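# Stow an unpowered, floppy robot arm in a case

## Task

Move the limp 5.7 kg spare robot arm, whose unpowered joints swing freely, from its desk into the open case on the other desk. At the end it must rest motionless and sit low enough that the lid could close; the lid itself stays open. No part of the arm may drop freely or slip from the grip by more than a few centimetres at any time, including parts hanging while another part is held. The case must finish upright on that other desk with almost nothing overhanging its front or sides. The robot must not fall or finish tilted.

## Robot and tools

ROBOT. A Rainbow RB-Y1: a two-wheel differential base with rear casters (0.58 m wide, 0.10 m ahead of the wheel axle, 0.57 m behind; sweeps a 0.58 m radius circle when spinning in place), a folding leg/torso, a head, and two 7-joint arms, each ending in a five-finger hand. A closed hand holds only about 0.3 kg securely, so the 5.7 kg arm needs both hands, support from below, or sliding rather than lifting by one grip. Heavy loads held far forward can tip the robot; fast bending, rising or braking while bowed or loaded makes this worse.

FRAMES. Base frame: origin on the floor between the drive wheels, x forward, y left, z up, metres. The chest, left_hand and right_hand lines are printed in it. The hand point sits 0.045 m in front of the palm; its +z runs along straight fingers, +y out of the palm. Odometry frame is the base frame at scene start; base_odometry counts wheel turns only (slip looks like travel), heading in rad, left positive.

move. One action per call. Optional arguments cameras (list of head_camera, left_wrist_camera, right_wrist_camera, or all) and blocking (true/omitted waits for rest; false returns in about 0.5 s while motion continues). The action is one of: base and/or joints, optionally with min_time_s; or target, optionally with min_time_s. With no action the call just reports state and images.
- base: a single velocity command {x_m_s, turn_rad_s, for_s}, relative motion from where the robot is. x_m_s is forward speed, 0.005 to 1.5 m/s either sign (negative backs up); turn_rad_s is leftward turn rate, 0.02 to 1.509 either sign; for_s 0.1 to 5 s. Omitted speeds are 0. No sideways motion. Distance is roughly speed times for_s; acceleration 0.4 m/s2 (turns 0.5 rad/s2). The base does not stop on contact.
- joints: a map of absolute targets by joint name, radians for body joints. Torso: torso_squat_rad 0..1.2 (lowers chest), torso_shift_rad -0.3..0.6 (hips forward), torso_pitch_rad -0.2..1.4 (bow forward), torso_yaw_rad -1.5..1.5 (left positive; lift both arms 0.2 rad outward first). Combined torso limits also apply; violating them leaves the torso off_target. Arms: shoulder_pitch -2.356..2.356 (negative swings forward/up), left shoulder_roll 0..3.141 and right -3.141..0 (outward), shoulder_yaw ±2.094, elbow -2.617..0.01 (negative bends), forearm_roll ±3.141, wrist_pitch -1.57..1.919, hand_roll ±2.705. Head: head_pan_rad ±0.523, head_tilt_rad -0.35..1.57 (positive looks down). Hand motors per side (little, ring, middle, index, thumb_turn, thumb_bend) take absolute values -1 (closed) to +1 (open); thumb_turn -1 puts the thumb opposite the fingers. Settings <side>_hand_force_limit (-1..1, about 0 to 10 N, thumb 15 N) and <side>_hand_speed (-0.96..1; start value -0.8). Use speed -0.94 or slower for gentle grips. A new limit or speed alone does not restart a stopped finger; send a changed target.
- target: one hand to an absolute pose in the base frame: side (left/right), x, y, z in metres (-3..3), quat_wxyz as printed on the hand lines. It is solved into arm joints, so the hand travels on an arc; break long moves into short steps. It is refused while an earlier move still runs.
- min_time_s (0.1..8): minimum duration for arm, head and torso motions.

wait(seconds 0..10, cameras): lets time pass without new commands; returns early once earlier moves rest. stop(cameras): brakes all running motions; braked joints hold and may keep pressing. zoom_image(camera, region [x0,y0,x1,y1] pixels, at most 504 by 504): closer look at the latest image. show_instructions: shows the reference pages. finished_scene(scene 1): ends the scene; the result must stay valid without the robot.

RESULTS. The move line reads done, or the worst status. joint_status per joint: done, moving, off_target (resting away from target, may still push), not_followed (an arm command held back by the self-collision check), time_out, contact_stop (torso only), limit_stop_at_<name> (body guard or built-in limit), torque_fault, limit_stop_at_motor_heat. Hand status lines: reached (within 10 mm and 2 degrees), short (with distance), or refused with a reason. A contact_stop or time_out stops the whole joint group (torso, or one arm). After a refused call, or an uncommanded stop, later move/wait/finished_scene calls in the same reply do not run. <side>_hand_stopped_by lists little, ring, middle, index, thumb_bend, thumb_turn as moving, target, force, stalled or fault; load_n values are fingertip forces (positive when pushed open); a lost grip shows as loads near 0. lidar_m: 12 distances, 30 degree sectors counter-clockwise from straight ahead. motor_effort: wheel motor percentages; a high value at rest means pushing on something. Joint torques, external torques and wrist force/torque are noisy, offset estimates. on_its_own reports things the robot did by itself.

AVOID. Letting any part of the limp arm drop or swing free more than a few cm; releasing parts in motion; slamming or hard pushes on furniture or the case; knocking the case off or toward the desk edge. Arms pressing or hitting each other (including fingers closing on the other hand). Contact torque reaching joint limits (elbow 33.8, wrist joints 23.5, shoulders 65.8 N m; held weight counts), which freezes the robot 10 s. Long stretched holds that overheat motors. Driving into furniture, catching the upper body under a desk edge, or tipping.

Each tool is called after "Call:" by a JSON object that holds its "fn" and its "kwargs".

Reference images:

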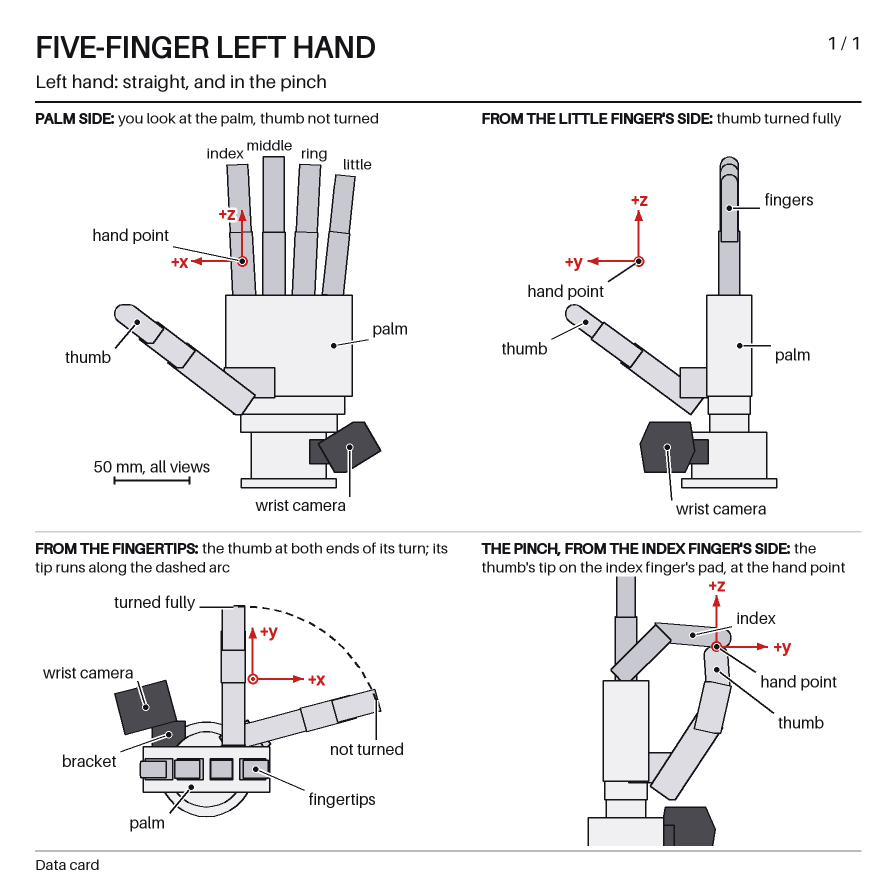

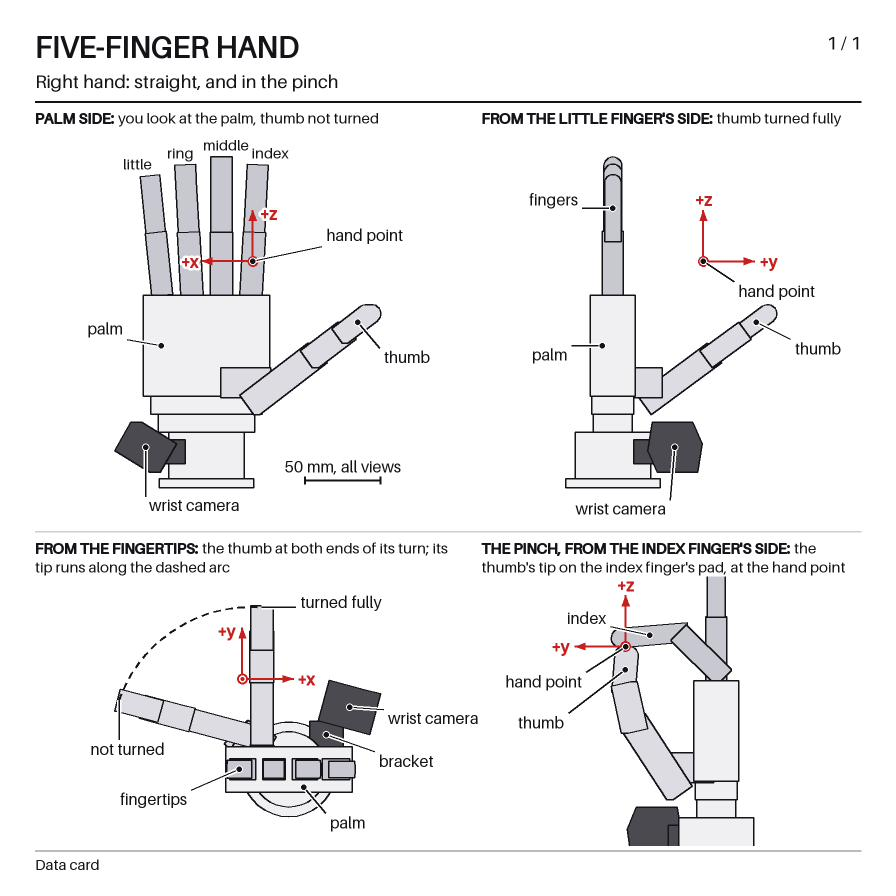

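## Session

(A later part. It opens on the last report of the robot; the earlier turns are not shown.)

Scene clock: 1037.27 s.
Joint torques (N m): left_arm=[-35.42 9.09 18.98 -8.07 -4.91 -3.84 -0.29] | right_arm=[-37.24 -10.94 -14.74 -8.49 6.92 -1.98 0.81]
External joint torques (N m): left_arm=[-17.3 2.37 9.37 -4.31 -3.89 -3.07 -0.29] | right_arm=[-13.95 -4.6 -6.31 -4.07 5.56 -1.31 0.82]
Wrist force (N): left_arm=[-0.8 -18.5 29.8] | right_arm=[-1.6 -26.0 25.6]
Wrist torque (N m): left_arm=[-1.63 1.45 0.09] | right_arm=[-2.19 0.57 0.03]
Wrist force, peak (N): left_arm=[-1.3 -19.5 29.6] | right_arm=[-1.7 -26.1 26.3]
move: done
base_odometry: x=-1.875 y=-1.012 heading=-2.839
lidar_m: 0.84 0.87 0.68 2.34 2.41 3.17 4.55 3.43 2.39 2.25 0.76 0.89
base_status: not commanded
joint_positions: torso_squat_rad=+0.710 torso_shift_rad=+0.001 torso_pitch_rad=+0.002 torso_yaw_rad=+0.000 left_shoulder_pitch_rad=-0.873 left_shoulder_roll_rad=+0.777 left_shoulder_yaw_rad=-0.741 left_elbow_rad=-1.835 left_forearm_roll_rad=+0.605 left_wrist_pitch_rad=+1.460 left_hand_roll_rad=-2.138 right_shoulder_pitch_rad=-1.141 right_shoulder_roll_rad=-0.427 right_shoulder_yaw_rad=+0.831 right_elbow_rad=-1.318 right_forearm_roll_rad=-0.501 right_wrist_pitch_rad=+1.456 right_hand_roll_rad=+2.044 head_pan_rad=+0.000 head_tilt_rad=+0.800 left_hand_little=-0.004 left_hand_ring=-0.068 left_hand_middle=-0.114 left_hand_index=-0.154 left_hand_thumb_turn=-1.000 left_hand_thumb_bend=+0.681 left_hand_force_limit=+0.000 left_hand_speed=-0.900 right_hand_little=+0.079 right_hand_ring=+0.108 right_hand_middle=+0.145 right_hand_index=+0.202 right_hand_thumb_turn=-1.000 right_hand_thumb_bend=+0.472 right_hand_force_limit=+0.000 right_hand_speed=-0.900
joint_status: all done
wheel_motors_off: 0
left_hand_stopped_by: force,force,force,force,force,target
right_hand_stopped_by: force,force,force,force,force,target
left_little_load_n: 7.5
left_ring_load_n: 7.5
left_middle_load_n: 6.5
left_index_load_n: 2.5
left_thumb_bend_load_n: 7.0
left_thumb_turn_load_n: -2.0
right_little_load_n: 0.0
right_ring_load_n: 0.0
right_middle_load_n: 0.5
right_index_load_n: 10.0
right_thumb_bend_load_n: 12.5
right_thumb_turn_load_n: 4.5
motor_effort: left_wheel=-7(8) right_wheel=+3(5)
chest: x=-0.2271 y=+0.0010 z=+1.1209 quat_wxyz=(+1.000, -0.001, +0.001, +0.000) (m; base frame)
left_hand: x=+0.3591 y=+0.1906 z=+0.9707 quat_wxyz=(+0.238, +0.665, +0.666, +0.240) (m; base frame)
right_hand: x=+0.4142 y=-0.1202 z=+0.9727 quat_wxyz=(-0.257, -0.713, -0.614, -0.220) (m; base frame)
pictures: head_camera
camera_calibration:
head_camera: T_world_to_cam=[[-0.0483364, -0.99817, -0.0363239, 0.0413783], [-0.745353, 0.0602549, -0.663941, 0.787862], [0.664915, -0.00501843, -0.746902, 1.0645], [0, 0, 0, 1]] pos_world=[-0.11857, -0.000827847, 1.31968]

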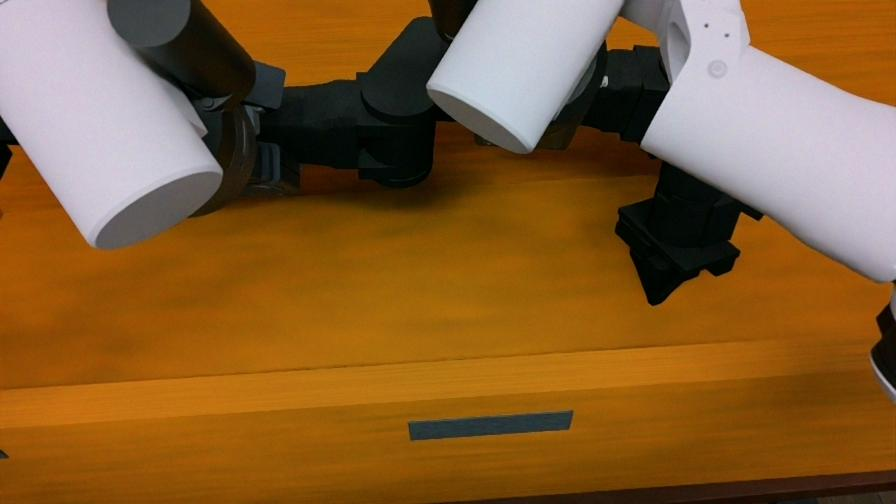

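Call:
{"fn": "move", "kwargs": {"joints": {"torso_squat_rad": 0.735}, "min_time_s": 2, "cameras": ["head_camera"]}}

Call:
{"fn": "zoom_image", "kwargs": {"camera": "head_camera", "region": [580, 120, 800, 340]}}

Scene clock: 1045.97 s.
Joint torques (N m): left_arm=[-36.96 9.11 18.88 -9.16 -5.57 -4.12 -0.67] | right_arm=[-25.13 -8.64 -12.27 -5.56 2.42 -1.16 -0.19]
External joint torques (N m): left_arm=[-18.83 2.4 9.28 -5.4 -4.54 -3.35 -0.68] | right_arm=[-1.82 -2.27 -3.83 -1.16 1.05 -0.49 -0.18]
Wrist force (N): left_arm=[1.0 -20.5 32.0] | right_arm=[-2.3 -9.0 8.7]
Wrist torque (N m): left_arm=[-0.93 1.11 0.26] | right_arm=[-1.02 0.02 -1.11]
Wrist force, peak (N): left_arm=[1.4 -21.2 32.1] | right_arm=[-1.9 -26.0 25.8]
move: done
base_odometry: x=-1.875 y=-1.012 heading=-2.839
lidar_m: 0.84 0.88 0.68 2.34 2.41 3.16 4.54 3.43 2.40 2.26 0.76 0.89
base_status: not commanded
joint_positions: torso_squat_rad=+0.735 torso_shift_rad=+0.000 torso_pitch_rad=+0.001 torso_yaw_rad=+0.000 left_shoulder_pitch_rad=-0.872 left_shoulder_roll_rad=+0.777 left_shoulder_yaw_rad=-0.742 left_elbow_rad=-1.835 left_forearm_roll_rad=+0.605 left_wrist_pitch_rad=+1.460 left_hand_roll_rad=-2.138 right_shoulder_pitch_rad=-1.144 right_shoulder_roll_rad=-0.427 right_shoulder_yaw_rad=+0.830 right_elbow_rad=-1.319 right_forearm_roll_rad=-0.499 right_wrist_pitch_rad=+1.456 right_hand_roll_rad=+2.045 head_pan_rad=+0.000 head_tilt_rad=+0.800 left_hand_little=-0.004 left_hand_ring=-0.068 left_hand_middle=-0.114 left_hand_index=-0.154 left_hand_thumb_turn=-1.000 left_hand_thumb_bend=+0.681 left_hand_force_limit=+0.000 left_hand_speed=-0.900 right_hand_little=+0.080 right_hand_ring=+0.108 right_hand_middle=+0.145 right_hand_index=+0.201 right_hand_thumb_turn=-1.000 right_hand_thumb_bend=+0.472 right_hand_force_limit=+0.000 right_hand_speed=-0.900
joint_status: all done
wheel_motors_off: 0
left_hand_stopped_by: force,force,force,force,force,target
right_hand_stopped_by: force,force,force,force,force,target
left_little_load_n: 3.5
left_ring_load_n: 7.0
left_middle_load_n: 9.5
left_index_load_n: 8.0
left_thumb_bend_load_n: 5.0
left_thumb_turn_load_n: 0.5
right_little_load_n: 2.0
right_ring_load_n: 0.0
right_middle_load_n: 0.0
right_index_load_n: 0.0
right_thumb_bend_load_n: 12.0
right_thumb_turn_load_n: -0.5
motor_effort: left_wheel=-7(7) right_wheel=+3(6)
chest: x=-0.2274 y=+0.0010 z=+1.1093 quat_wxyz=(+1.000, -0.001, +0.001, +0.000) (m; base frame)
left_hand: x=+0.3588 y=+0.1908 z=+0.9592 quat_wxyz=(+0.238, +0.665, +0.666, +0.240) (m; base frame)
right_hand: x=+0.4148 y=-0.1198 z=+0.9640 quat_wxyz=(-0.259, -0.712, -0.614, -0.222) (m; base frame)
pictures: head_camera
camera_calibration:
head_camera: T_world_to_cam=[[-0.0483786, -0.99817, -0.0362839, 0.0408837], [-0.74488, 0.0602562, -0.664472, 0.780681], [0.665442, -0.00511897, -0.746432, 1.05563], [0, 0, 0, 1]] pos_world=[-0.118968, -0.000828197, 1.30818]

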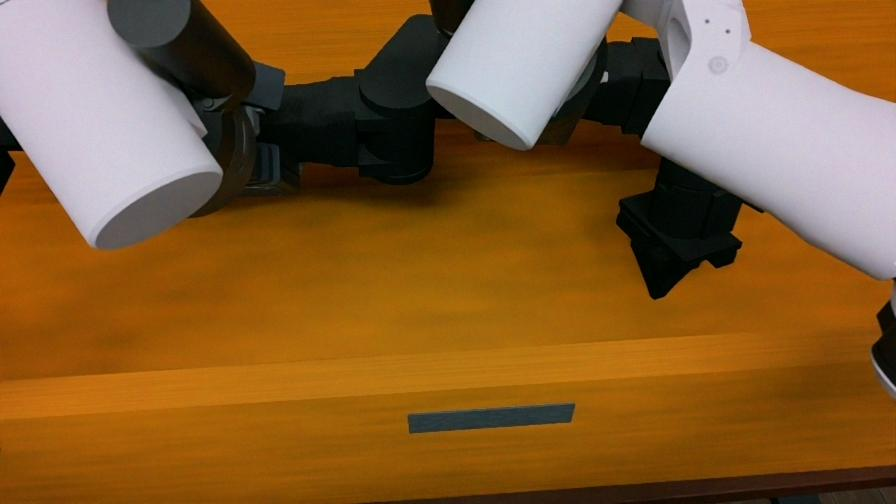

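Scaled by 2.291 from the camera's 896x504 image, which has a finer 1280x720 frame.

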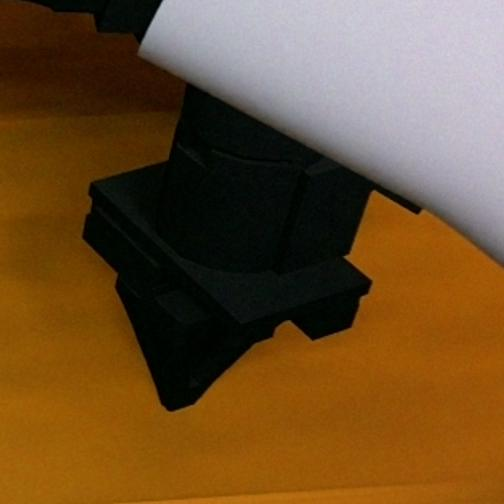

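Call:
{"fn": "move", "kwargs": {"joints": {"torso_yaw_rad": 0.05}, "min_time_s": 2.5, "cameras": ["head_camera"]}}

Call:
{"fn": "zoom_image", "kwargs": {"camera": "head_camera", "region": [580, 120, 800, 340]}}

Scene clock: 1059.17 s.
Joint torques (N m): left_arm=[-36.88 9.3 19.26 -9.14 -5.79 -4.15 -0.57] | right_arm=[-27.34 -8.1 -11.96 -5.86 3.61 -1.18 -0.27]
External joint torques (N m): left_arm=[-18.75 2.59 9.65 -5.38 -4.77 -3.38 -0.57] | right_arm=[-4.04 -1.74 -3.52 -1.46 2.25 -0.52 -0.26]
Wrist force (N): left_arm=[-1.4 -21.0 30.2] | right_arm=[-1.9 -14.6 16.9]
Wrist torque (N m): left_arm=[-1.11 1.24 0.46] | right_arm=[-1.58 -0.07 -0.74]
Wrist force, peak (N): left_arm=[-0.5 -21.2 33.1] | right_arm=[-2.2 -15.3 17.4]
move: done
base_odometry: x=-1.875 y=-1.012 heading=-2.839
lidar_m: 0.85 0.86 0.66 2.35 2.41 3.17 4.54 3.42 2.39 2.24 0.76 0.91
base_status: not commanded
joint_positions: torso_squat_rad=+0.735 torso_shift_rad=+0.000 torso_pitch_rad=+0.001 torso_yaw_rad=+0.050 left_shoulder_pitch_rad=-0.872 left_shoulder_roll_rad=+0.777 left_shoulder_yaw_rad=-0.742 left_elbow_rad=-1.835 left_forearm_roll_rad=+0.605 left_wrist_pitch_rad=+1.460 left_hand_roll_rad=-2.138 right_shoulder_pitch_rad=-1.144 right_shoulder_roll_rad=-0.427 right_shoulder_yaw_rad=+0.830 right_elbow_rad=-1.319 right_forearm_roll_rad=-0.500 right_wrist_pitch_rad=+1.456 right_hand_roll_rad=+2.045 head_pan_rad=+0.000 head_tilt_rad=+0.800 left_hand_little=-0.004 left_hand_ring=-0.068 left_hand_middle=-0.114 left_hand_index=-0.154 left_hand_thumb_turn=-1.000 left_hand_thumb_bend=+0.681 left_hand_force_limit=+0.000 left_hand_speed=-0.900 right_hand_little=+0.080 right_hand_ring=+0.108 right_hand_middle=+0.145 right_hand_index=+0.201 right_hand_thumb_turn=-1.000 right_hand_thumb_bend=+0.472 right_hand_force_limit=+0.000 right_hand_speed=-0.900
joint_status: all done
wheel_motors_off: 0
left_hand_stopped_by: force,force,force,force,force,target
right_hand_stopped_by: force,force,force,force,force,target
left_little_load_n: 5.5
left_ring_load_n: 8.0
left_middle_load_n: 9.5
left_index_load_n: 6.0
left_thumb_bend_load_n: 5.0
left_thumb_turn_load_n: -2.0
right_little_load_n: 2.0
right_ring_load_n: 0.5
right_middle_load_n: 0.0
right_index_load_n: 3.0
right_thumb_bend_load_n: 10.0
right_thumb_turn_load_n: 2.0
motor_effort: left_wheel=-7(7) right_wheel=+4(6)
chest: x=-0.2273 y=+0.0010 z=+1.1093 quat_wxyz=(+1.000, -0.001, +0.001, +0.025) (m; base frame)
left_hand: x=+0.3486 y=+0.2198 z=+0.9590 quat_wxyz=(+0.232, +0.648, +0.682, +0.245) (m; base frame)
right_hand: x=+0.4200 y=-0.0877 z=+0.9634 quat_wxyz=(-0.253, -0.697, -0.631, -0.228) (m; base frame)
pictures: head_camera
camera_calibration:
head_camera: T_world_to_cam=[[0.00151061, -0.999338, -0.0363407, 0.0523714], [-0.747186, 0.0230246, -0.664216, 0.780029], [0.664613, 0.0281566, -0.746657, 1.0556], [0, 0, 0, 1]] pos_world=[-0.118814, 0.0046549, 1.30818]

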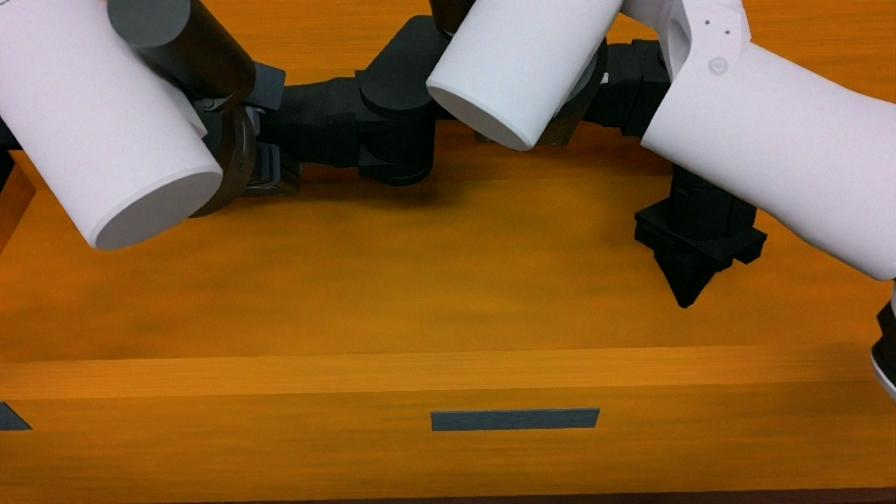

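Scaled by 2.291 from the camera's 896x504 image, which has a finer 1280x720 frame.

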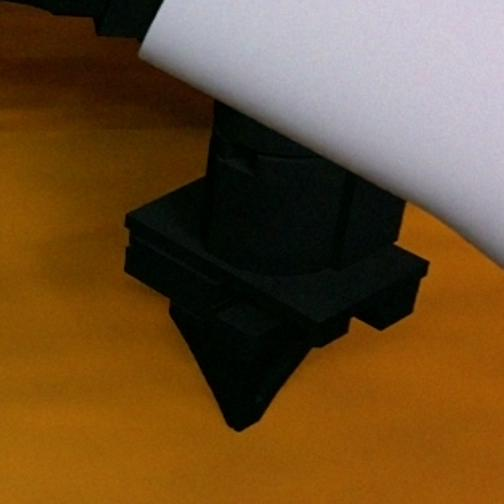

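Call:
{"fn": "move", "kwargs": {"joints": {"torso_squat_rad": 0.76}, "min_time_s": 2, "cameras": ["head_camera"]}}

Scene clock: 1066.67 s.
Joint torques (N m): left_arm=[-38.41 8.99 19.74 -9.24 -6.15 -4.4 -0.56] | right_arm=[-23.06 -7.13 -10.97 -5.64 1.49 -0.51 -0.23]
External joint torques (N m): left_arm=[-20.28 2.28 10.13 -5.48 -5.12 -3.63 -0.57] | right_arm=[0.25 -0.76 -2.52 -1.24 0.12 0.16 -0.22]
Wrist force (N): left_arm=[1.3 -23.6 31.1] | right_arm=[-1.3 -3.2 9.8]
Wrist torque (N m): left_arm=[-1.01 0.74 0.47] | right_arm=[-0.78 -0.09 -0.89]
Wrist force, peak (N): left_arm=[1.3 -23.9 31.9] | right_arm=[-2.0 -15.2 17.7]
move: done
base_odometry: x=-1.875 y=-1.012 heading=-2.839
lidar_m: 0.83 0.87 0.68 2.34 2.40 3.17 4.55 3.40 2.38 2.25 0.75 0.91
base_status: not commanded
joint_positions: torso_squat_rad=+0.760 torso_shift_rad=+0.000 torso_pitch_rad=+0.001 torso_yaw_rad=+0.050 left_shoulder_pitch_rad=-0.872 left_shoulder_roll_rad=+0.777 left_shoulder_yaw_rad=-0.742 left_elbow_rad=-1.835 left_forearm_roll_rad=+0.606 left_wrist_pitch_rad=+1.460 left_hand_roll_rad=-2.138 right_shoulder_pitch_rad=-1.145 right_shoulder_roll_rad=-0.428 right_shoulder_yaw_rad=+0.830 right_elbow_rad=-1.319 right_forearm_roll_rad=-0.499 right_wrist_pitch_rad=+1.455 right_hand_roll_rad=+2.045 head_pan_rad=+0.000 head_tilt_rad=+0.800 left_hand_little=-0.004 left_hand_ring=-0.068 left_hand_middle=-0.114 left_hand_index=-0.154 left_hand_thumb_turn=-1.000 left_hand_thumb_bend=+0.680 left_hand_force_limit=+0.000 left_hand_speed=-0.900 right_hand_little=+0.080 right_hand_ring=+0.108 right_hand_middle=+0.145 right_hand_index=+0.201 right_hand_thumb_turn=-1.000 right_hand_thumb_bend=+0.472 right_hand_force_limit=+0.000 right_hand_speed=-0.900
joint_status: all done
wheel_motors_off: 0
left_hand_stopped_by: force,force,force,force,force,target
right_hand_stopped_by: force,force,force,force,force,target
left_little_load_n: 0.5
left_ring_load_n: 5.5
left_middle_load_n: 9.0
left_index_load_n: 9.0
left_thumb_bend_load_n: 0.0
left_thumb_turn_load_n: 0.0
right_little_load_n: 5.0
right_ring_load_n: 2.0
right_middle_load_n: 1.0
right_index_load_n: 0.0
right_thumb_bend_load_n: 14.5
right_thumb_turn_load_n: -3.0
motor_effort: left_wheel=-7(7) right_wheel=+4(6)
chest: x=-0.2274 y=+0.0010 z=+1.0974 quat_wxyz=(+1.000, -0.001, +0.001, +0.025) (m; base frame)
left_hand: x=+0.3484 y=+0.2199 z=+0.9469 quat_wxyz=(+0.232, +0.648, +0.682, +0.245) (m; base frame)
right_hand: x=+0.4203 y=-0.0876 z=+0.9526 quat_wxyz=(-0.253, -0.697, -0.631, -0.229) (m; base frame)
pictures: head_camera
camera_calibration:
head_camera: T_world_to_cam=[[0.00159604, -0.999341, -0.0362745, 0.0518635], [-0.746999, 0.0229247, -0.66443, 0.772277], [0.664823, 0.0281575, -0.74647, 1.04663], [0, 0, 0, 1]] pos_world=[-0.119013, 0.00465482, 1.29628]

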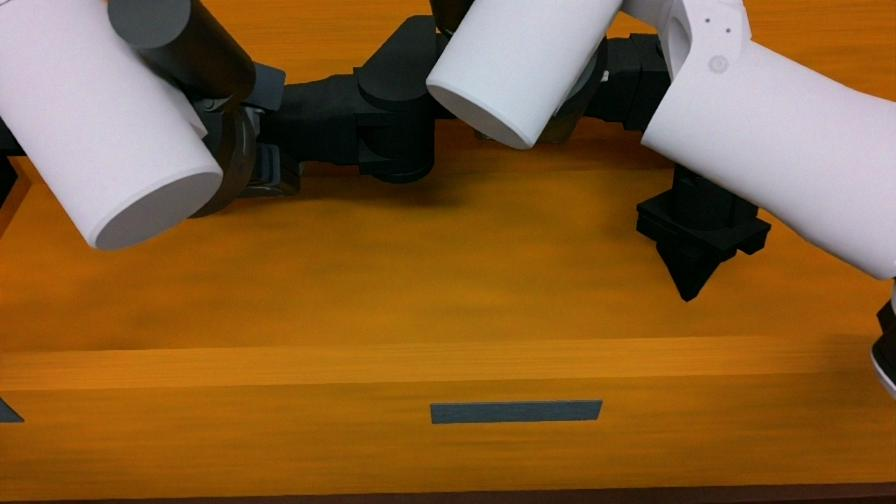

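Call:
{"fn": "move", "kwargs": {"joints": {"torso_squat_rad": 0.75}, "min_time_s": 1}}

Call:
{"fn": "move", "kwargs": {"joints": {"torso_yaw_rad": 0.12}, "min_time_s": 3, "cameras": ["head_camera"]}}

Scene clock: 1092.70 s.
Joint torques (N m): left_arm=[-37.58 8.95 20.11 -9.09 -6.32 -4.29 -0.49] | right_arm=[-25.88 -7.11 -11.24 -6.14 2.83 -0.96 -0.32]
External joint torques (N m): left_arm=[-19.46 2.24 10.51 -5.32 -5.29 -3.52 -0.5] | right_arm=[-2.57 -0.75 -2.79 -1.74 1.46 -0.29 -0.31]
Wrist force (N): left_arm=[-1.1 -22.4 28.1] | right_arm=[-1.5 -12.0 17.6]
Wrist torque (N m): left_arm=[-1.12 0.89 0.55] | right_arm=[-1.55 -0.49 -0.79]
Wrist force, peak (N): left_arm=[1.3 -24.0 31.7] | right_arm=[-1.5 -11.9 18.0]
move: done
base_odometry: x=-1.875 y=-1.012 heading=-2.839
lidar_m: 0.84 0.88 0.67 2.35 2.42 3.16 4.53 3.41 2.38 2.26 0.77 0.88
base_status: not commanded
joint_positions: torso_squat_rad=+0.750 torso_shift_rad=+0.001 torso_pitch_rad=+0.002 torso_yaw_rad=+0.050 left_shoulder_pitch_rad=-0.872 left_shoulder_roll_rad=+0.777 left_shoulder_yaw_rad=-0.742 left_elbow_rad=-1.835 left_forearm_roll_rad=+0.606 left_wrist_pitch_rad=+1.460 left_hand_roll_rad=-2.138 right_shoulder_pitch_rad=-1.144 right_shoulder_roll_rad=-0.428 right_shoulder_yaw_rad=+0.830 right_elbow_rad=-1.319 right_forearm_roll_rad=-0.499 right_wrist_pitch_rad=+1.456 right_hand_roll_rad=+2.045 head_pan_rad=+0.000 head_tilt_rad=+0.800 left_hand_little=-0.004 left_hand_ring=-0.068 left_hand_middle=-0.114 left_hand_index=-0.154 left_hand_thumb_turn=-1.000 left_hand_thumb_bend=+0.680 left_hand_force_limit=+0.000 left_hand_speed=-0.900 right_hand_little=+0.080 right_hand_ring=+0.108 right_hand_middle=+0.145 right_hand_index=+0.201 right_hand_thumb_turn=-1.000 right_hand_thumb_bend=+0.472 right_hand_force_limit=+0.000 right_hand_speed=-0.900
joint_status: all done
wheel_motors_off: 0
left_hand_stopped_by: force,force,force,force,force,target
right_hand_stopped_by: force,force,force,force,force,target
left_little_load_n: 2.0
left_ring_load_n: 6.0
left_middle_load_n: 8.0
left_index_load_n: 6.0
left_thumb_bend_load_n: 1.0
left_thumb_turn_load_n: -1.0
right_little_load_n: 4.5
right_ring_load_n: 3.5
right_middle_load_n: 4.0
right_index_load_n: 1.0
right_thumb_bend_load_n: 10.0
right_thumb_turn_load_n: 1.5
motor_effort: left_wheel=-7(7) right_wheel=+4(5)
chest: x=-0.2272 y=+0.0011 z=+1.1021 quat_wxyz=(+1.000, -0.001, +0.001, +0.025) (m; base frame)
left_hand: x=+0.3486 y=+0.2198 z=+0.9515 quat_wxyz=(+0.232, +0.648, +0.682, +0.245) (m; base frame)
right_hand: x=+0.4202 y=-0.0878 z=+0.9564 quat_wxyz=(-0.253, -0.697, -0.631, -0.228) (m; base frame)
pictures: none

Scene clock: 1096.00 s.
Joint torques (N m): left_arm=[-35.24 9.05 20.1 -8.49 -5.43 -3.83 -0.26] | right_arm=[-33.79 -8.03 -12.8 -8.5 5.75 -1.76 0.06]
External joint torques (N m): left_arm=[-17.12 2.34 10.49 -4.73 -4.41 -3.06 -0.26] | right_arm=[-10.5 -1.68 -4.37 -4.08 4.39 -1.1 0.07]
Wrist force (N): left_arm=[-1.5 -20.0 27.2] | right_arm=[-2.2 -22.9 26.2]
Wrist torque (N m): left_arm=[-1.45 1.04 0.65] | right_arm=[-1.92 0.02 -0.38]
Wrist force, peak (N): left_arm=[-1.6 -22.7 28.3] | right_arm=[-2.3 -23.5 26.1]
move: done
base_odometry: x=-1.875 y=-1.012 heading=-2.839
lidar_m: 0.84 0.87 0.67 2.35 2.42 3.16 4.55 3.42 2.39 2.25 0.77 0.90
base_status: not commanded
joint_positions: torso_squat_rad=+0.750 torso_shift_rad=+0.001 torso_pitch_rad=+0.002 torso_yaw_rad=+0.120 left_shoulder_pitch_rad=-0.873 left_shoulder_roll_rad=+0.777 left_shoulder_yaw_rad=-0.742 left_elbow_rad=-1.835 left_forearm_roll_rad=+0.605 left_wrist_pitch_rad=+1.460 left_hand_roll_rad=-2.138 right_shoulder_pitch_rad=-1.142 right_shoulder_roll_rad=-0.427 right_shoulder_yaw_rad=+0.830 right_elbow_rad=-1.318 right_forearm_roll_rad=-0.500 right_wrist_pitch_rad=+1.456 right_hand_roll_rad=+2.045 head_pan_rad=+0.000 head_tilt_rad=+0.800 left_hand_little=-0.004 left_hand_ring=-0.068 left_hand_middle=-0.114 left_hand_index=-0.154 left_hand_thumb_turn=-1.000 left_hand_thumb_bend=+0.681 left_hand_force_limit=+0.000 left_hand_speed=-0.900 right_hand_little=+0.080 right_hand_ring=+0.108 right_hand_middle=+0.146 right_hand_index=+0.201 right_hand_thumb_turn=-1.000 right_hand_thumb_bend=+0.472 right_hand_force_limit=+0.000 right_hand_speed=-0.900
joint_status: all done
wheel_motors_off: 0
left_hand_stopped_by: force,force,force,force,force,target
right_hand_stopped_by: force,force,force,force,force,target
left_little_load_n: 6.0
left_ring_load_n: 7.0
left_middle_load_n: 6.0
left_index_load_n: 2.0
left_thumb_bend_load_n: 6.0
left_thumb_turn_load_n: -3.0
right_little_load_n: 2.0
right_ring_load_n: 0.0
right_middle_load_n: 2.5
right_index_load_n: 6.0
right_thumb_bend_load_n: 6.0
right_thumb_turn_load_n: 3.5
motor_effort: left_wheel=-7(7) right_wheel=+4(5)
chest: x=-0.2272 y=+0.0011 z=+1.1022 quat_wxyz=(+0.998, -0.001, +0.001, +0.060) (m; base frame)
left_hand: x=+0.3321 y=+0.2594 z=+0.9518 quat_wxyz=(+0.223, +0.624, +0.704, +0.253) (m; base frame)
right_hand: x=+0.4244 y=-0.0428 z=+0.9548 quat_wxyz=(-0.244, -0.675, -0.655, -0.236) (m; base frame)
pictures: head_camera
camera_calibration:
head_camera: T_world_to_cam=[[0.0714166, -0.996784, -0.0363467, 0.0680312], [-0.747215, -0.029326, -0.663935, 0.775096], [0.660734, 0.0745748, -0.746907, 1.04952], [0, 0, 0, 1]] pos_world=[-0.119147, 0.0122753, 1.30098]

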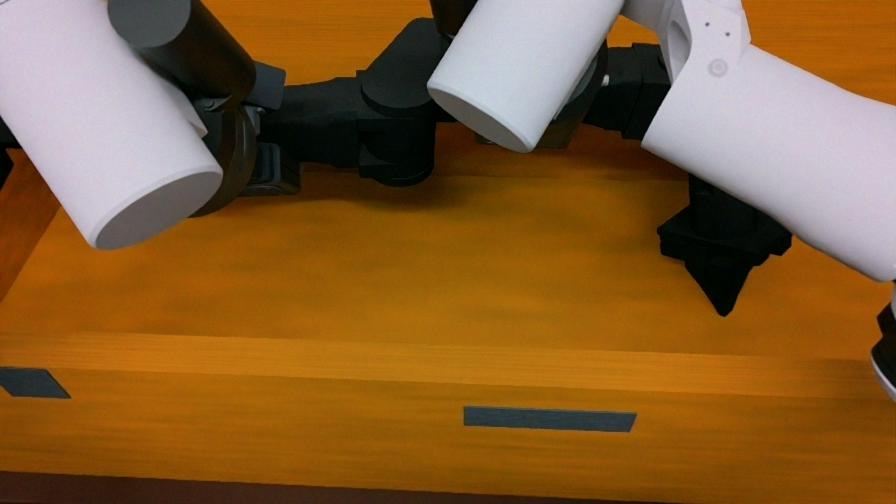

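Call:
{"fn": "move", "kwargs": {"joints": {"torso_squat_rad": 0.77}, "min_time_s": 1.5}}

Call:
{"fn": "move", "kwargs": {"joints": {"torso_yaw_rad": 0.17}, "min_time_s": 2, "cameras": ["head_camera"]}}

Scene clock: 1103.00 s.
Joint torques (N m): left_arm=[-36.74 9.22 19.9 -9.12 -5.3 -4.48 -0.4] | right_arm=[-26.18 -8.21 -12.56 -6.27 2.57 -0.8 -0.23]
External joint torques (N m): left_arm=[-18.61 2.51 10.3 -5.36 -4.28 -3.71 -0.41] | right_arm=[-2.88 -1.84 -4.12 -1.87 1.2 -0.13 -0.23]
Wrist force (N): left_arm=[2.6 -20.9 29.6] | right_arm=[-0.8 -7.6 14.0]
Wrist torque (N m): left_arm=[-1.03 1.01 0.19] | right_arm=[-1.00 -0.09 -1.01]
Wrist force, peak (N): left_arm=[3.2 -21.9 30.1] | right_arm=[-2.2 -23.9 25.8]
move: done
base_odometry: x=-1.875 y=-1.012 heading=-2.839
lidar_m: 0.84 0.88 0.68 2.34 2.43 3.16 4.53 3.40 2.39 2.26 0.76 0.90
base_status: not commanded
joint_positions: torso_squat_rad=+0.770 torso_shift_rad=+0.000 torso_pitch_rad=+0.001 torso_yaw_rad=+0.120 left_shoulder_pitch_rad=-0.872 left_shoulder_roll_rad=+0.777 left_shoulder_yaw_rad=-0.742 left_elbow_rad=-1.835 left_forearm_roll_rad=+0.605 left_wrist_pitch_rad=+1.460 left_hand_roll_rad=-2.138 right_shoulder_pitch_rad=-1.144 right_shoulder_roll_rad=-0.427 right_shoulder_yaw_rad=+0.830 right_elbow_rad=-1.319 right_forearm_roll_rad=-0.499 right_wrist_pitch_rad=+1.456 right_hand_roll_rad=+2.045 head_pan_rad=+0.000 head_tilt_rad=+0.800 left_hand_little=-0.004 left_hand_ring=-0.068 left_hand_middle=-0.114 left_hand_index=-0.154 left_hand_thumb_turn=-1.000 left_hand_thumb_bend=+0.680 left_hand_force_limit=+0.000 left_hand_speed=-0.900 right_hand_little=+0.080 right_hand_ring=+0.108 right_hand_middle=+0.145 right_hand_index=+0.201 right_hand_thumb_turn=-1.000 right_hand_thumb_bend=+0.472 right_hand_force_limit=+0.000 right_hand_speed=-0.900
joint_status: all done
wheel_motors_off: 0
left_hand_stopped_by: force,force,force,force,force,target
right_hand_stopped_by: force,force,force,force,force,target
left_little_load_n: 2.5
left_ring_load_n: 6.0
left_middle_load_n: 8.5
left_index_load_n: 7.0
left_thumb_bend_load_n: 1.5
left_thumb_turn_load_n: 0.5
right_little_load_n: 2.5
right_ring_load_n: 2.5
right_middle_load_n: 2.5
right_index_load_n: 0.5
right_thumb_bend_load_n: 11.0
right_thumb_turn_load_n: -2.5
motor_effort: left_wheel=-7(7) right_wheel=+5(6)
chest: x=-0.2274 y=+0.0011 z=+1.0925 quat_wxyz=(+0.998, -0.001, +0.001, +0.060) (m; base frame)
left_hand: x=+0.3318 y=+0.2597 z=+0.9422 quat_wxyz=(+0.223, +0.624, +0.705, +0.253) (m; base frame)
right_hand: x=+0.4247 y=-0.0421 z=+0.9469 quat_wxyz=(-0.245, -0.674, -0.655, -0.237) (m; base frame)
pictures: none

Scene clock: 1105.27 s.
Joint torques (N m): left_arm=[-35.63 8.89 20.09 -8.72 -5.35 -3.83 -0.28] | right_arm=[-33.53 -8.21 -13.25 -8.29 5.9 -1.81 0.21]
External joint torques (N m): left_arm=[-17.5 2.17 10.48 -4.96 -4.32 -3.06 -0.28] | right_arm=[-10.23 -1.86 -4.81 -3.88 4.54 -1.15 0.22]
Wrist force (N): left_arm=[-1.7 -20.2 27.1] | right_arm=[-2.0 -23.1 25.2]
Wrist torque (N m): left_arm=[-1.40 1.14 0.69] | right_arm=[-1.89 0.02 -0.39]
Wrist force, peak (N): left_arm=[2.1 -21.6 30.9] | right_arm=[-2.1 -23.7 26.1]
move: done
base_odometry: x=-1.875 y=-1.012 heading=-2.839
lidar_m: 0.84 0.87 0.67 2.34 2.41 3.17 4.55 3.43 2.38 2.25 0.76 0.90
base_status: not commanded
joint_positions: torso_squat_rad=+0.770 torso_shift_rad=+0.001 torso_pitch_rad=+0.002 torso_yaw_rad=+0.170 left_shoulder_pitch_rad=-0.873 left_shoulder_roll_rad=+0.777 left_shoulder_yaw_rad=-0.742 left_elbow_rad=-1.835 left_forearm_roll_rad=+0.605 left_wrist_pitch_rad=+1.460 left_hand_roll_rad=-2.138 right_shoulder_pitch_rad=-1.142 right_shoulder_roll_rad=-0.427 right_shoulder_yaw_rad=+0.830 right_elbow_rad=-1.318 right_forearm_roll_rad=-0.500 right_wrist_pitch_rad=+1.456 right_hand_roll_rad=+2.045 head_pan_rad=+0.000 head_tilt_rad=+0.800 left_hand_little=-0.004 left_hand_ring=-0.068 left_hand_middle=-0.114 left_hand_index=-0.154 left_hand_thumb_turn=-1.000 left_hand_thumb_bend=+0.681 left_hand_force_limit=+0.000 left_hand_speed=-0.900 right_hand_little=+0.080 right_hand_ring=+0.108 right_hand_middle=+0.145 right_hand_index=+0.201 right_hand_thumb_turn=-1.000 right_hand_thumb_bend=+0.472 right_hand_force_limit=+0.000 right_hand_speed=-0.900
joint_status: all done
wheel_motors_off: 0
left_hand_stopped_by: force,force,force,force,force,target
right_hand_stopped_by: force,force,force,force,force,target
left_little_load_n: 5.5
left_ring_load_n: 7.0
left_middle_load_n: 6.0
left_index_load_n: 2.5
left_thumb_bend_load_n: 6.0
left_thumb_turn_load_n: -2.5
right_little_load_n: 2.0
right_ring_load_n: 0.0
right_middle_load_n: 3.0
right_index_load_n: 6.0
right_thumb_bend_load_n: 6.0
right_thumb_turn_load_n: 3.5
motor_effort: left_wheel=-7(7) right_wheel=+4(6)
chest: x=-0.2272 y=+0.0011 z=+1.0925 quat_wxyz=(+0.996, -0.001, +0.001, +0.085) (m; base frame)
left_hand: x=+0.3184 y=+0.2871 z=+0.9422 quat_wxyz=(+0.217, +0.606, +0.720, +0.259) (m; base frame)
right_hand: x=+0.4257 y=-0.0102 z=+0.9451 quat_wxyz=(-0.238, -0.658, -0.672, -0.242) (m; base frame)
pictures: head_camera
camera_calibration:
head_camera: T_world_to_cam=[[0.121098, -0.991973, -0.0363971, 0.0790447], [-0.744838, -0.0665678, -0.663916, 0.769235], [0.656164, 0.107509, -0.746921, 1.04133], [0, 0, 0, 1]] pos_world=[-0.119903, 0.0176642, 1.29138]

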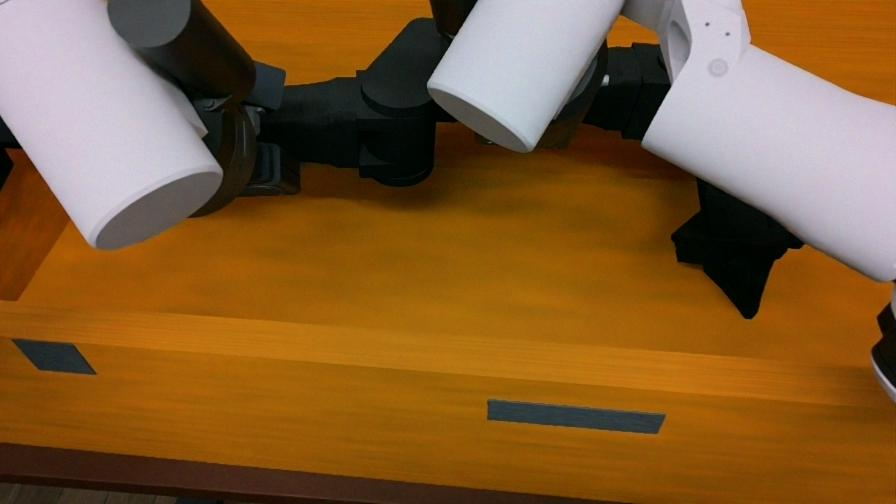

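Call:
{"fn": "move", "kwargs": {"joints": {"torso_squat_rad": 0.785}, "min_time_s": 1.5, "cameras": ["head_camera"]}}

Scene clock: 1112.67 s.
Joint torques (N m): left_arm=[-35.83 8.89 19.74 -8.56 -5.34 -4 -0.28] | right_arm=[-30.29 -8.14 -12.94 -7.61 3.84 -1.29 0.14]
External joint torques (N m): left_arm=[-17.7 2.17 10.14 -4.8 -4.32 -3.22 -0.29] | right_arm=[-6.99 -1.78 -4.5 -3.2 2.47 -0.63 0.14]
Wrist force (N): left_arm=[1.5 -20.2 27.8] | right_arm=[-1.1 -14.1 20.2]
Wrist torque (N m): left_arm=[-1.30 0.98 0.28] | right_arm=[-1.37 -0.22 -0.86]
Wrist force, peak (N): left_arm=[1.9 -20.3 28.9] | right_arm=[-2.3 -23.5 25.8]
move: done
base_odometry: x=-1.875 y=-1.012 heading=-2.839
lidar_m: 0.85 0.88 0.67 2.35 2.41 3.18 4.54 3.41 2.39 2.25 0.77 0.90
base_status: not commanded
joint_positions: torso_squat_rad=+0.785 torso_shift_rad=+0.001 torso_pitch_rad=+0.001 torso_yaw_rad=+0.170 left_shoulder_pitch_rad=-0.873 left_shoulder_roll_rad=+0.777 left_shoulder_yaw_rad=-0.742 left_elbow_rad=-1.835 left_forearm_roll_rad=+0.605 left_wrist_pitch_rad=+1.460 left_hand_roll_rad=-2.138 right_shoulder_pitch_rad=-1.143 right_shoulder_roll_rad=-0.427 right_shoulder_yaw_rad=+0.830 right_elbow_rad=-1.318 right_forearm_roll_rad=-0.500 right_wrist_pitch_rad=+1.456 right_hand_roll_rad=+2.045 head_pan_rad=+0.000 head_tilt_rad=+0.800 left_hand_little=-0.004 left_hand_ring=-0.068 left_hand_middle=-0.114 left_hand_index=-0.154 left_hand_thumb_turn=-1.000 left_hand_thumb_bend=+0.681 left_hand_force_limit=+0.000 left_hand_speed=-0.900 right_hand_little=+0.080 right_hand_ring=+0.108 right_hand_middle=+0.145 right_hand_index=+0.201 right_hand_thumb_turn=-1.000 right_hand_thumb_bend=+0.472 right_hand_force_limit=+0.000 right_hand_speed=-0.900
joint_status: all done
wheel_motors_off: 0
left_hand_stopped_by: force,force,force,force,force,target
right_hand_stopped_by: force,force,force,force,force,target
left_little_load_n: 4.0
left_ring_load_n: 6.5
left_middle_load_n: 6.5
left_index_load_n: 4.0
left_thumb_bend_load_n: 4.0
left_thumb_turn_load_n: 0.0
right_little_load_n: 2.5
right_ring_load_n: 1.0
right_middle_load_n: 3.5
right_index_load_n: 3.0
right_thumb_bend_load_n: 7.5
right_thumb_turn_load_n: 0.0
motor_effort: left_wheel=-7(7) right_wheel=+4(6)
chest: x=-0.2273 y=+0.0011 z=+1.0852 quat_wxyz=(+0.996, -0.001, +0.001, +0.085) (m; base frame)
left_hand: x=+0.3183 y=+0.2872 z=+0.9349 quat_wxyz=(+0.217, +0.606, +0.720, +0.259) (m; base frame)
right_hand: x=+0.4259 y=-0.0098 z=+0.9386 quat_wxyz=(-0.238, -0.658, -0.672, -0.242) (m; base frame)
pictures: head_camera
camera_calibration:
head_camera: T_world_to_cam=[[0.121244, -0.991956, -0.0363879, 0.0787968], [-0.744728, -0.0666676, -0.66403, 0.764475], [0.656262, 0.107609, -0.74682, 1.03583], [0, 0, 0, 1]] pos_world=[-0.120002, 0.0176645, 1.28408]

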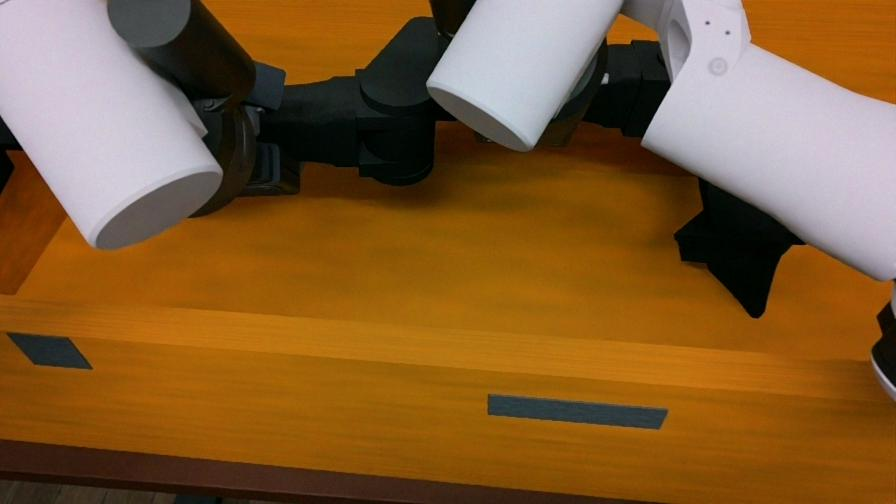

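Call:
{"fn": "move", "kwargs": {"joints": {"torso_squat_rad": 0.80}, "min_time_s": 1.5, "cameras": ["head_camera"]}}

Scene clock: 1119.53 s.
Joint torques (N m): left_arm=[-35.41 8.96 20.02 -8.6 -5.12 -4.06 -0.38] | right_arm=[-30.26 -8.09 -12.91 -7.52 4.26 -1.22 0.01]
External joint torques (N m): left_arm=[-17.29 2.24 10.42 -4.84 -4.09 -3.29 -0.39] | right_arm=[-6.96 -1.74 -4.48 -3.11 2.9 -0.55 0.01]
Wrist force (N): left_arm=[2.0 -20.3 27.4] | right_arm=[-0.5 -14.6 21.2]
Wrist torque (N m): left_arm=[-1.30 0.94 0.39] | right_arm=[-1.48 -0.26 -0.81]
Wrist force, peak (N): left_arm=[2.5 -20.4 28.9] | right_arm=[-1.4 -17.6 23.3]
move: done
base_odometry: x=-1.875 y=-1.012 heading=-2.839
lidar_m: 0.84 0.88 0.66 2.36 2.41 3.17 4.56 3.43 2.39 2.25 0.75 0.91
base_status: not commanded
joint_positions: torso_squat_rad=+0.800 torso_shift_rad=+0.001 torso_pitch_rad=+0.001 torso_yaw_rad=+0.170 left_shoulder_pitch_rad=-0.873 left_shoulder_roll_rad=+0.777 left_shoulder_yaw_rad=-0.742 left_elbow_rad=-1.835 left_forearm_roll_rad=+0.605 left_wrist_pitch_rad=+1.460 left_hand_roll_rad=-2.138 right_shoulder_pitch_rad=-1.143 right_shoulder_roll_rad=-0.427 right_shoulder_yaw_rad=+0.830 right_elbow_rad=-1.318 right_forearm_roll_rad=-0.500 right_wrist_pitch_rad=+1.456 right_hand_roll_rad=+2.045 head_pan_rad=+0.000 head_tilt_rad=+0.800 left_hand_little=-0.004 left_hand_ring=-0.068 left_hand_middle=-0.114 left_hand_index=-0.154 left_hand_thumb_turn=-1.000 left_hand_thumb_bend=+0.681 left_hand_force_limit=+0.000 left_hand_speed=-0.900 right_hand_little=+0.080 right_hand_ring=+0.108 right_hand_middle=+0.145 right_hand_index=+0.201 right_hand_thumb_turn=-1.000 right_hand_thumb_bend=+0.472 right_hand_force_limit=+0.000 right_hand_speed=-0.900
joint_status: all done
wheel_motors_off: 0
left_hand_stopped_by: force,force,force,force,force,target
right_hand_stopped_by: force,force,force,force,force,target
left_little_load_n: 4.0
left_ring_load_n: 6.5
left_middle_load_n: 7.0
left_index_load_n: 4.0
left_thumb_bend_load_n: 4.5
left_thumb_turn_load_n: 0.0
right_little_load_n: 2.5
right_ring_load_n: 0.5
right_middle_load_n: 3.5
right_index_load_n: 3.5
right_thumb_bend_load_n: 7.5
right_thumb_turn_load_n: 0.5
motor_effort: left_wheel=-7(7) right_wheel=+5(5)
chest: x=-0.2273 y=+0.0011 z=+1.0777 quat_wxyz=(+0.996, -0.001, +0.001, +0.085) (m; base frame)
left_hand: x=+0.3183 y=+0.2872 z=+0.9274 quat_wxyz=(+0.217, +0.606, +0.720, +0.259) (m; base frame)
right_hand: x=+0.4259 y=-0.0098 z=+0.9311 quat_wxyz=(-0.238, -0.658, -0.672, -0.242) (m; base frame)
pictures: head_camera
camera_calibration:
head_camera: T_world_to_cam=[[0.121317, -0.991949, -0.0363236, 0.0784503], [-0.744716, -0.0667642, -0.664033, 0.759502], [0.656262, 0.107609, -0.74682, 1.03023], [0, 0, 0, 1]] pos_world=[-0.120002, 0.0176644, 1.27658]

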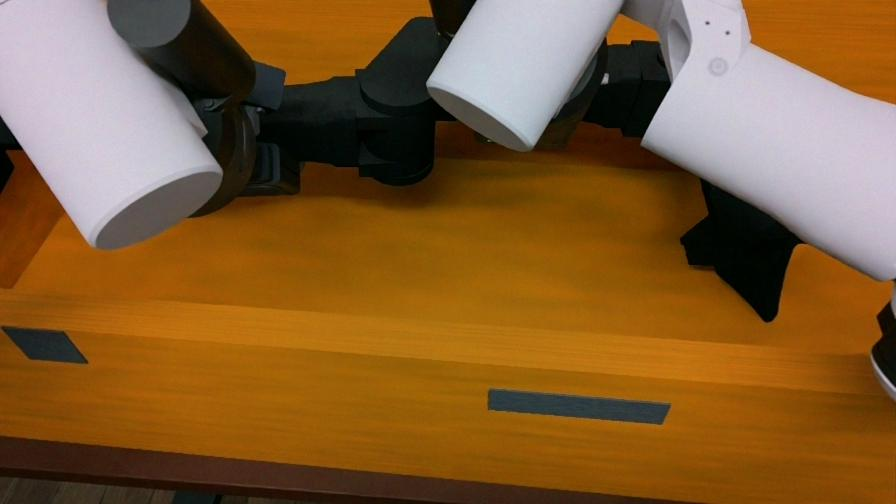

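Call:
{"fn": "move", "kwargs": {"joints": {"torso_squat_rad": 0.82}, "min_time_s": 2, "cameras": ["head_camera"]}}

Scene clock: 1137.60 s.
Joint torques (N m): left_arm=[-35.58 9.05 19.86 -8.54 -5.17 -3.94 -0.36] | right_arm=[-30.22 -8.26 -12.83 -7.47 4.38 -1.29 0.08]
External joint torques (N m): left_arm=[-17.46 2.34 10.26 -4.78 -4.14 -3.17 -0.37] | right_arm=[-6.92 -1.9 -4.4 -3.06 3.01 -0.62 0.09]
Wrist force (N): left_arm=[0.8 -19.9 27.2] | right_arm=[-0.7 -17.2 23.7]
Wrist torque (N m): left_arm=[-1.29 1.01 0.45] | right_arm=[-1.73 -0.35 -0.71]
Wrist force, peak (N): left_arm=[1.9 -20.4 28.2] | right_arm=[-0.9 -17.7 23.4]
move: done
base_odometry: x=-1.875 y=-1.012 heading=-2.839
lidar_m: 0.84 0.87 0.68 2.34 2.40 3.18 4.55 3.43 2.39 2.24 0.75 0.90
base_status: not commanded
joint_positions: torso_squat_rad=+0.820 torso_shift_rad=+0.001 torso_pitch_rad=+0.002 torso_yaw_rad=+0.170 left_shoulder_pitch_rad=-0.873 left_shoulder_roll_rad=+0.777 left_shoulder_yaw_rad=-0.742 left_elbow_rad=-1.835 left_forearm_roll_rad=+0.605 left_wrist_pitch_rad=+1.460 left_hand_roll_rad=-2.138 right_shoulder_pitch_rad=-1.143 right_shoulder_roll_rad=-0.427 right_shoulder_yaw_rad=+0.830 right_elbow_rad=-1.318 right_forearm_roll_rad=-0.500 right_wrist_pitch_rad=+1.456 right_hand_roll_rad=+2.045 head_pan_rad=+0.000 head_tilt_rad=+0.800 left_hand_little=-0.004 left_hand_ring=-0.068 left_hand_middle=-0.114 left_hand_index=-0.154 left_hand_thumb_turn=-1.000 left_hand_thumb_bend=+0.681 left_hand_force_limit=+0.000 left_hand_speed=-0.900 right_hand_little=+0.080 right_hand_ring=+0.108 right_hand_middle=+0.145 right_hand_index=+0.201 right_hand_thumb_turn=-1.000 right_hand_thumb_bend=+0.472 right_hand_force_limit=+0.000 right_hand_speed=-0.900
joint_status: all done
wheel_motors_off: 0
left_hand_stopped_by: force,force,force,force,force,target
right_hand_stopped_by: force,force,force,force,force,target
left_little_load_n: 4.5
left_ring_load_n: 6.5
left_middle_load_n: 6.5
left_index_load_n: 3.5
left_thumb_bend_load_n: 4.5
left_thumb_turn_load_n: -1.0
right_little_load_n: 2.5
right_ring_load_n: 1.0
right_middle_load_n: 3.5
right_index_load_n: 4.0
right_thumb_bend_load_n: 7.0
right_thumb_turn_load_n: 1.5
motor_effort: left_wheel=-7(7) right_wheel=+5(6)
chest: x=-0.2273 y=+0.0011 z=+1.0676 quat_wxyz=(+0.996, -0.001, +0.001, +0.085) (m; base frame)
left_hand: x=+0.3183 y=+0.2872 z=+0.9172 quat_wxyz=(+0.217, +0.606, +0.720, +0.259) (m; base frame)
right_hand: x=+0.4259 y=-0.0098 z=+0.9208 quat_wxyz=(-0.238, -0.658, -0.672, -0.242) (m; base frame)
pictures: head_camera
camera_calibration:
head_camera: T_world_to_cam=[[0.121315, -0.991949, -0.0363216, 0.0780649], [-0.74476, -0.0667708, -0.663984, 0.752736], [0.656213, 0.107602, -0.746864, 1.02259], [0, 0, 0, 1]] pos_world=[-0.119902, 0.0176644, 1.26638]

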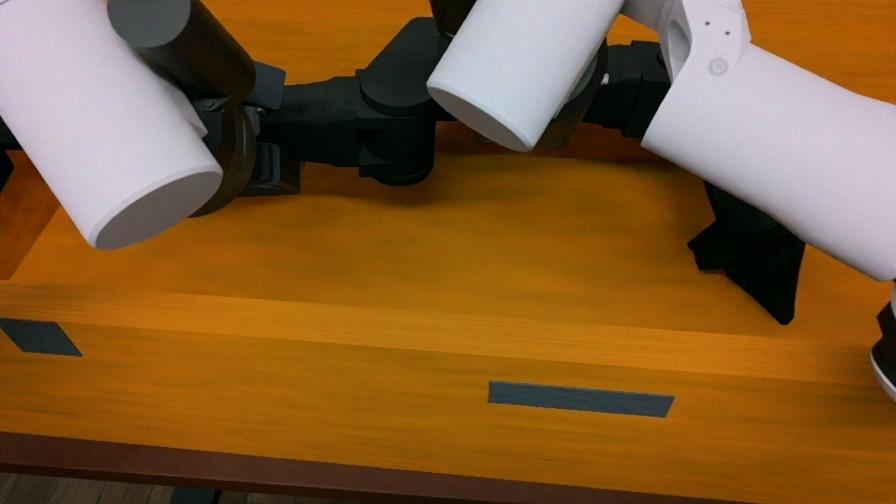

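Call:
{"fn": "move", "kwargs": {"base": {"turn_rad_s": -0.06, "for_s": 1.5}, "cameras": ["head_camera"]}}

Scene clock: 1149.43 s.
Joint torques (N m): left_arm=[-35.73 9.13 19.83 -8.57 -5.14 -3.96 -0.41] | right_arm=[-30.82 -8.19 -12.93 -7.7 4.57 -1.48 0.14]
External joint torques (N m): left_arm=[-17.6 2.42 10.22 -4.81 -4.11 -3.19 -0.42] | right_arm=[-7.52 -1.83 -4.49 -3.29 3.21 -0.81 0.15]
Wrist force (N): left_arm=[0.3 -19.9 26.6] | right_arm=[-1.1 -17.6 23.6]
Wrist torque (N m): left_arm=[-1.32 1.08 0.50] | right_arm=[-1.76 -0.21 -0.63]
Wrist force, peak (N): left_arm=[0.6 -19.6 28.2] | right_arm=[-1.1 -18.7 24.2]
move: done
base_odometry: x=-1.875 y=-1.012 heading=-2.928
lidar_m: 0.84 0.87 0.67 2.18 2.38 2.94 4.56 3.79 2.46 2.25 0.76 0.81
base_status: done (sent for 1.5 of 1.5 s)
joint_positions: torso_squat_rad=+0.820 torso_shift_rad=+0.001 torso_pitch_rad=+0.002 torso_yaw_rad=+0.170 left_shoulder_pitch_rad=-0.873 left_shoulder_roll_rad=+0.777 left_shoulder_yaw_rad=-0.742 left_elbow_rad=-1.835 left_forearm_roll_rad=+0.605 left_wrist_pitch_rad=+1.460 left_hand_roll_rad=-2.138 right_shoulder_pitch_rad=-1.143 right_shoulder_roll_rad=-0.427 right_shoulder_yaw_rad=+0.830 right_elbow_rad=-1.318 right_forearm_roll_rad=-0.500 right_wrist_pitch_rad=+1.456 right_hand_roll_rad=+2.045 head_pan_rad=+0.000 head_tilt_rad=+0.800 left_hand_little=-0.004 left_hand_ring=-0.068 left_hand_middle=-0.114 left_hand_index=-0.154 left_hand_thumb_turn=-1.000 left_hand_thumb_bend=+0.681 left_hand_force_limit=+0.000 left_hand_speed=-0.900 right_hand_little=+0.080 right_hand_ring=+0.108 right_hand_middle=+0.145 right_hand_index=+0.201 right_hand_thumb_turn=-1.000 right_hand_thumb_bend=+0.472 right_hand_force_limit=+0.000 right_hand_speed=-0.900
joint_status: not commanded
wheel_motors_off: 0
left_hand_stopped_by: force,force,force,force,force,target
right_hand_stopped_by: force,force,force,force,force,target
left_little_load_n: 5.0
left_ring_load_n: 6.5
left_middle_load_n: 7.0
left_index_load_n: 3.0
left_thumb_bend_load_n: 4.5
left_thumb_turn_load_n: -1.0
right_little_load_n: 2.5
right_ring_load_n: 1.0
right_middle_load_n: 3.5
right_index_load_n: 4.5
right_thumb_bend_load_n: 7.0
right_thumb_turn_load_n: 1.5
motor_effort: left_wheel=+1(31) right_wheel=-9(25)
chest: x=-0.2272 y=+0.0011 z=+1.0676 quat_wxyz=(+0.996, -0.001, +0.001, +0.085) (m; base frame)
left_hand: x=+0.3183 y=+0.2872 z=+0.9172 quat_wxyz=(+0.217, +0.606, +0.720, +0.259) (m; base frame)
right_hand: x=+0.4258 y=-0.0099 z=+0.9207 quat_wxyz=(-0.238, -0.658, -0.672, -0.242) (m; base frame)
pictures: head_camera
camera_calibration:
head_camera: T_world_to_cam=[[0.121312, -0.991949, -0.0363393, 0.0780871], [-0.744811, -0.0667653, -0.663927, 0.752658], [0.656156, 0.107608, -0.746913, 1.02265], [0, 0, 0, 1]] pos_world=[-0.119902, 0.0176644, 1.26638]

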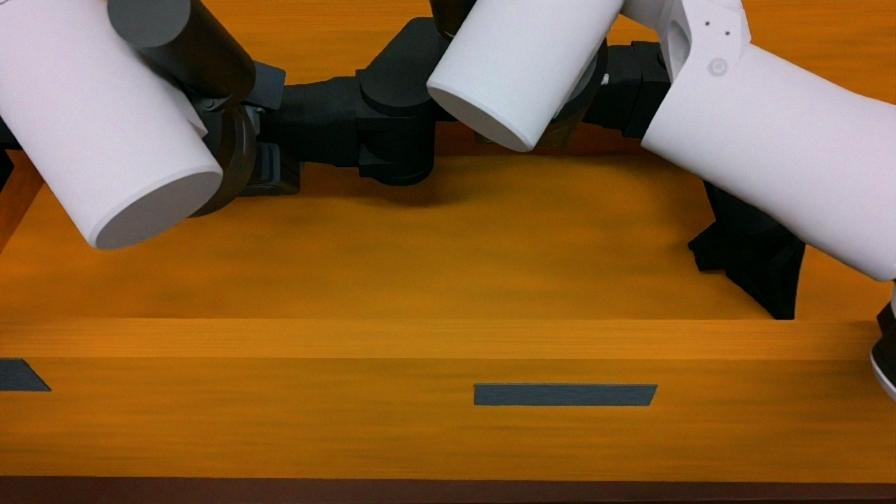

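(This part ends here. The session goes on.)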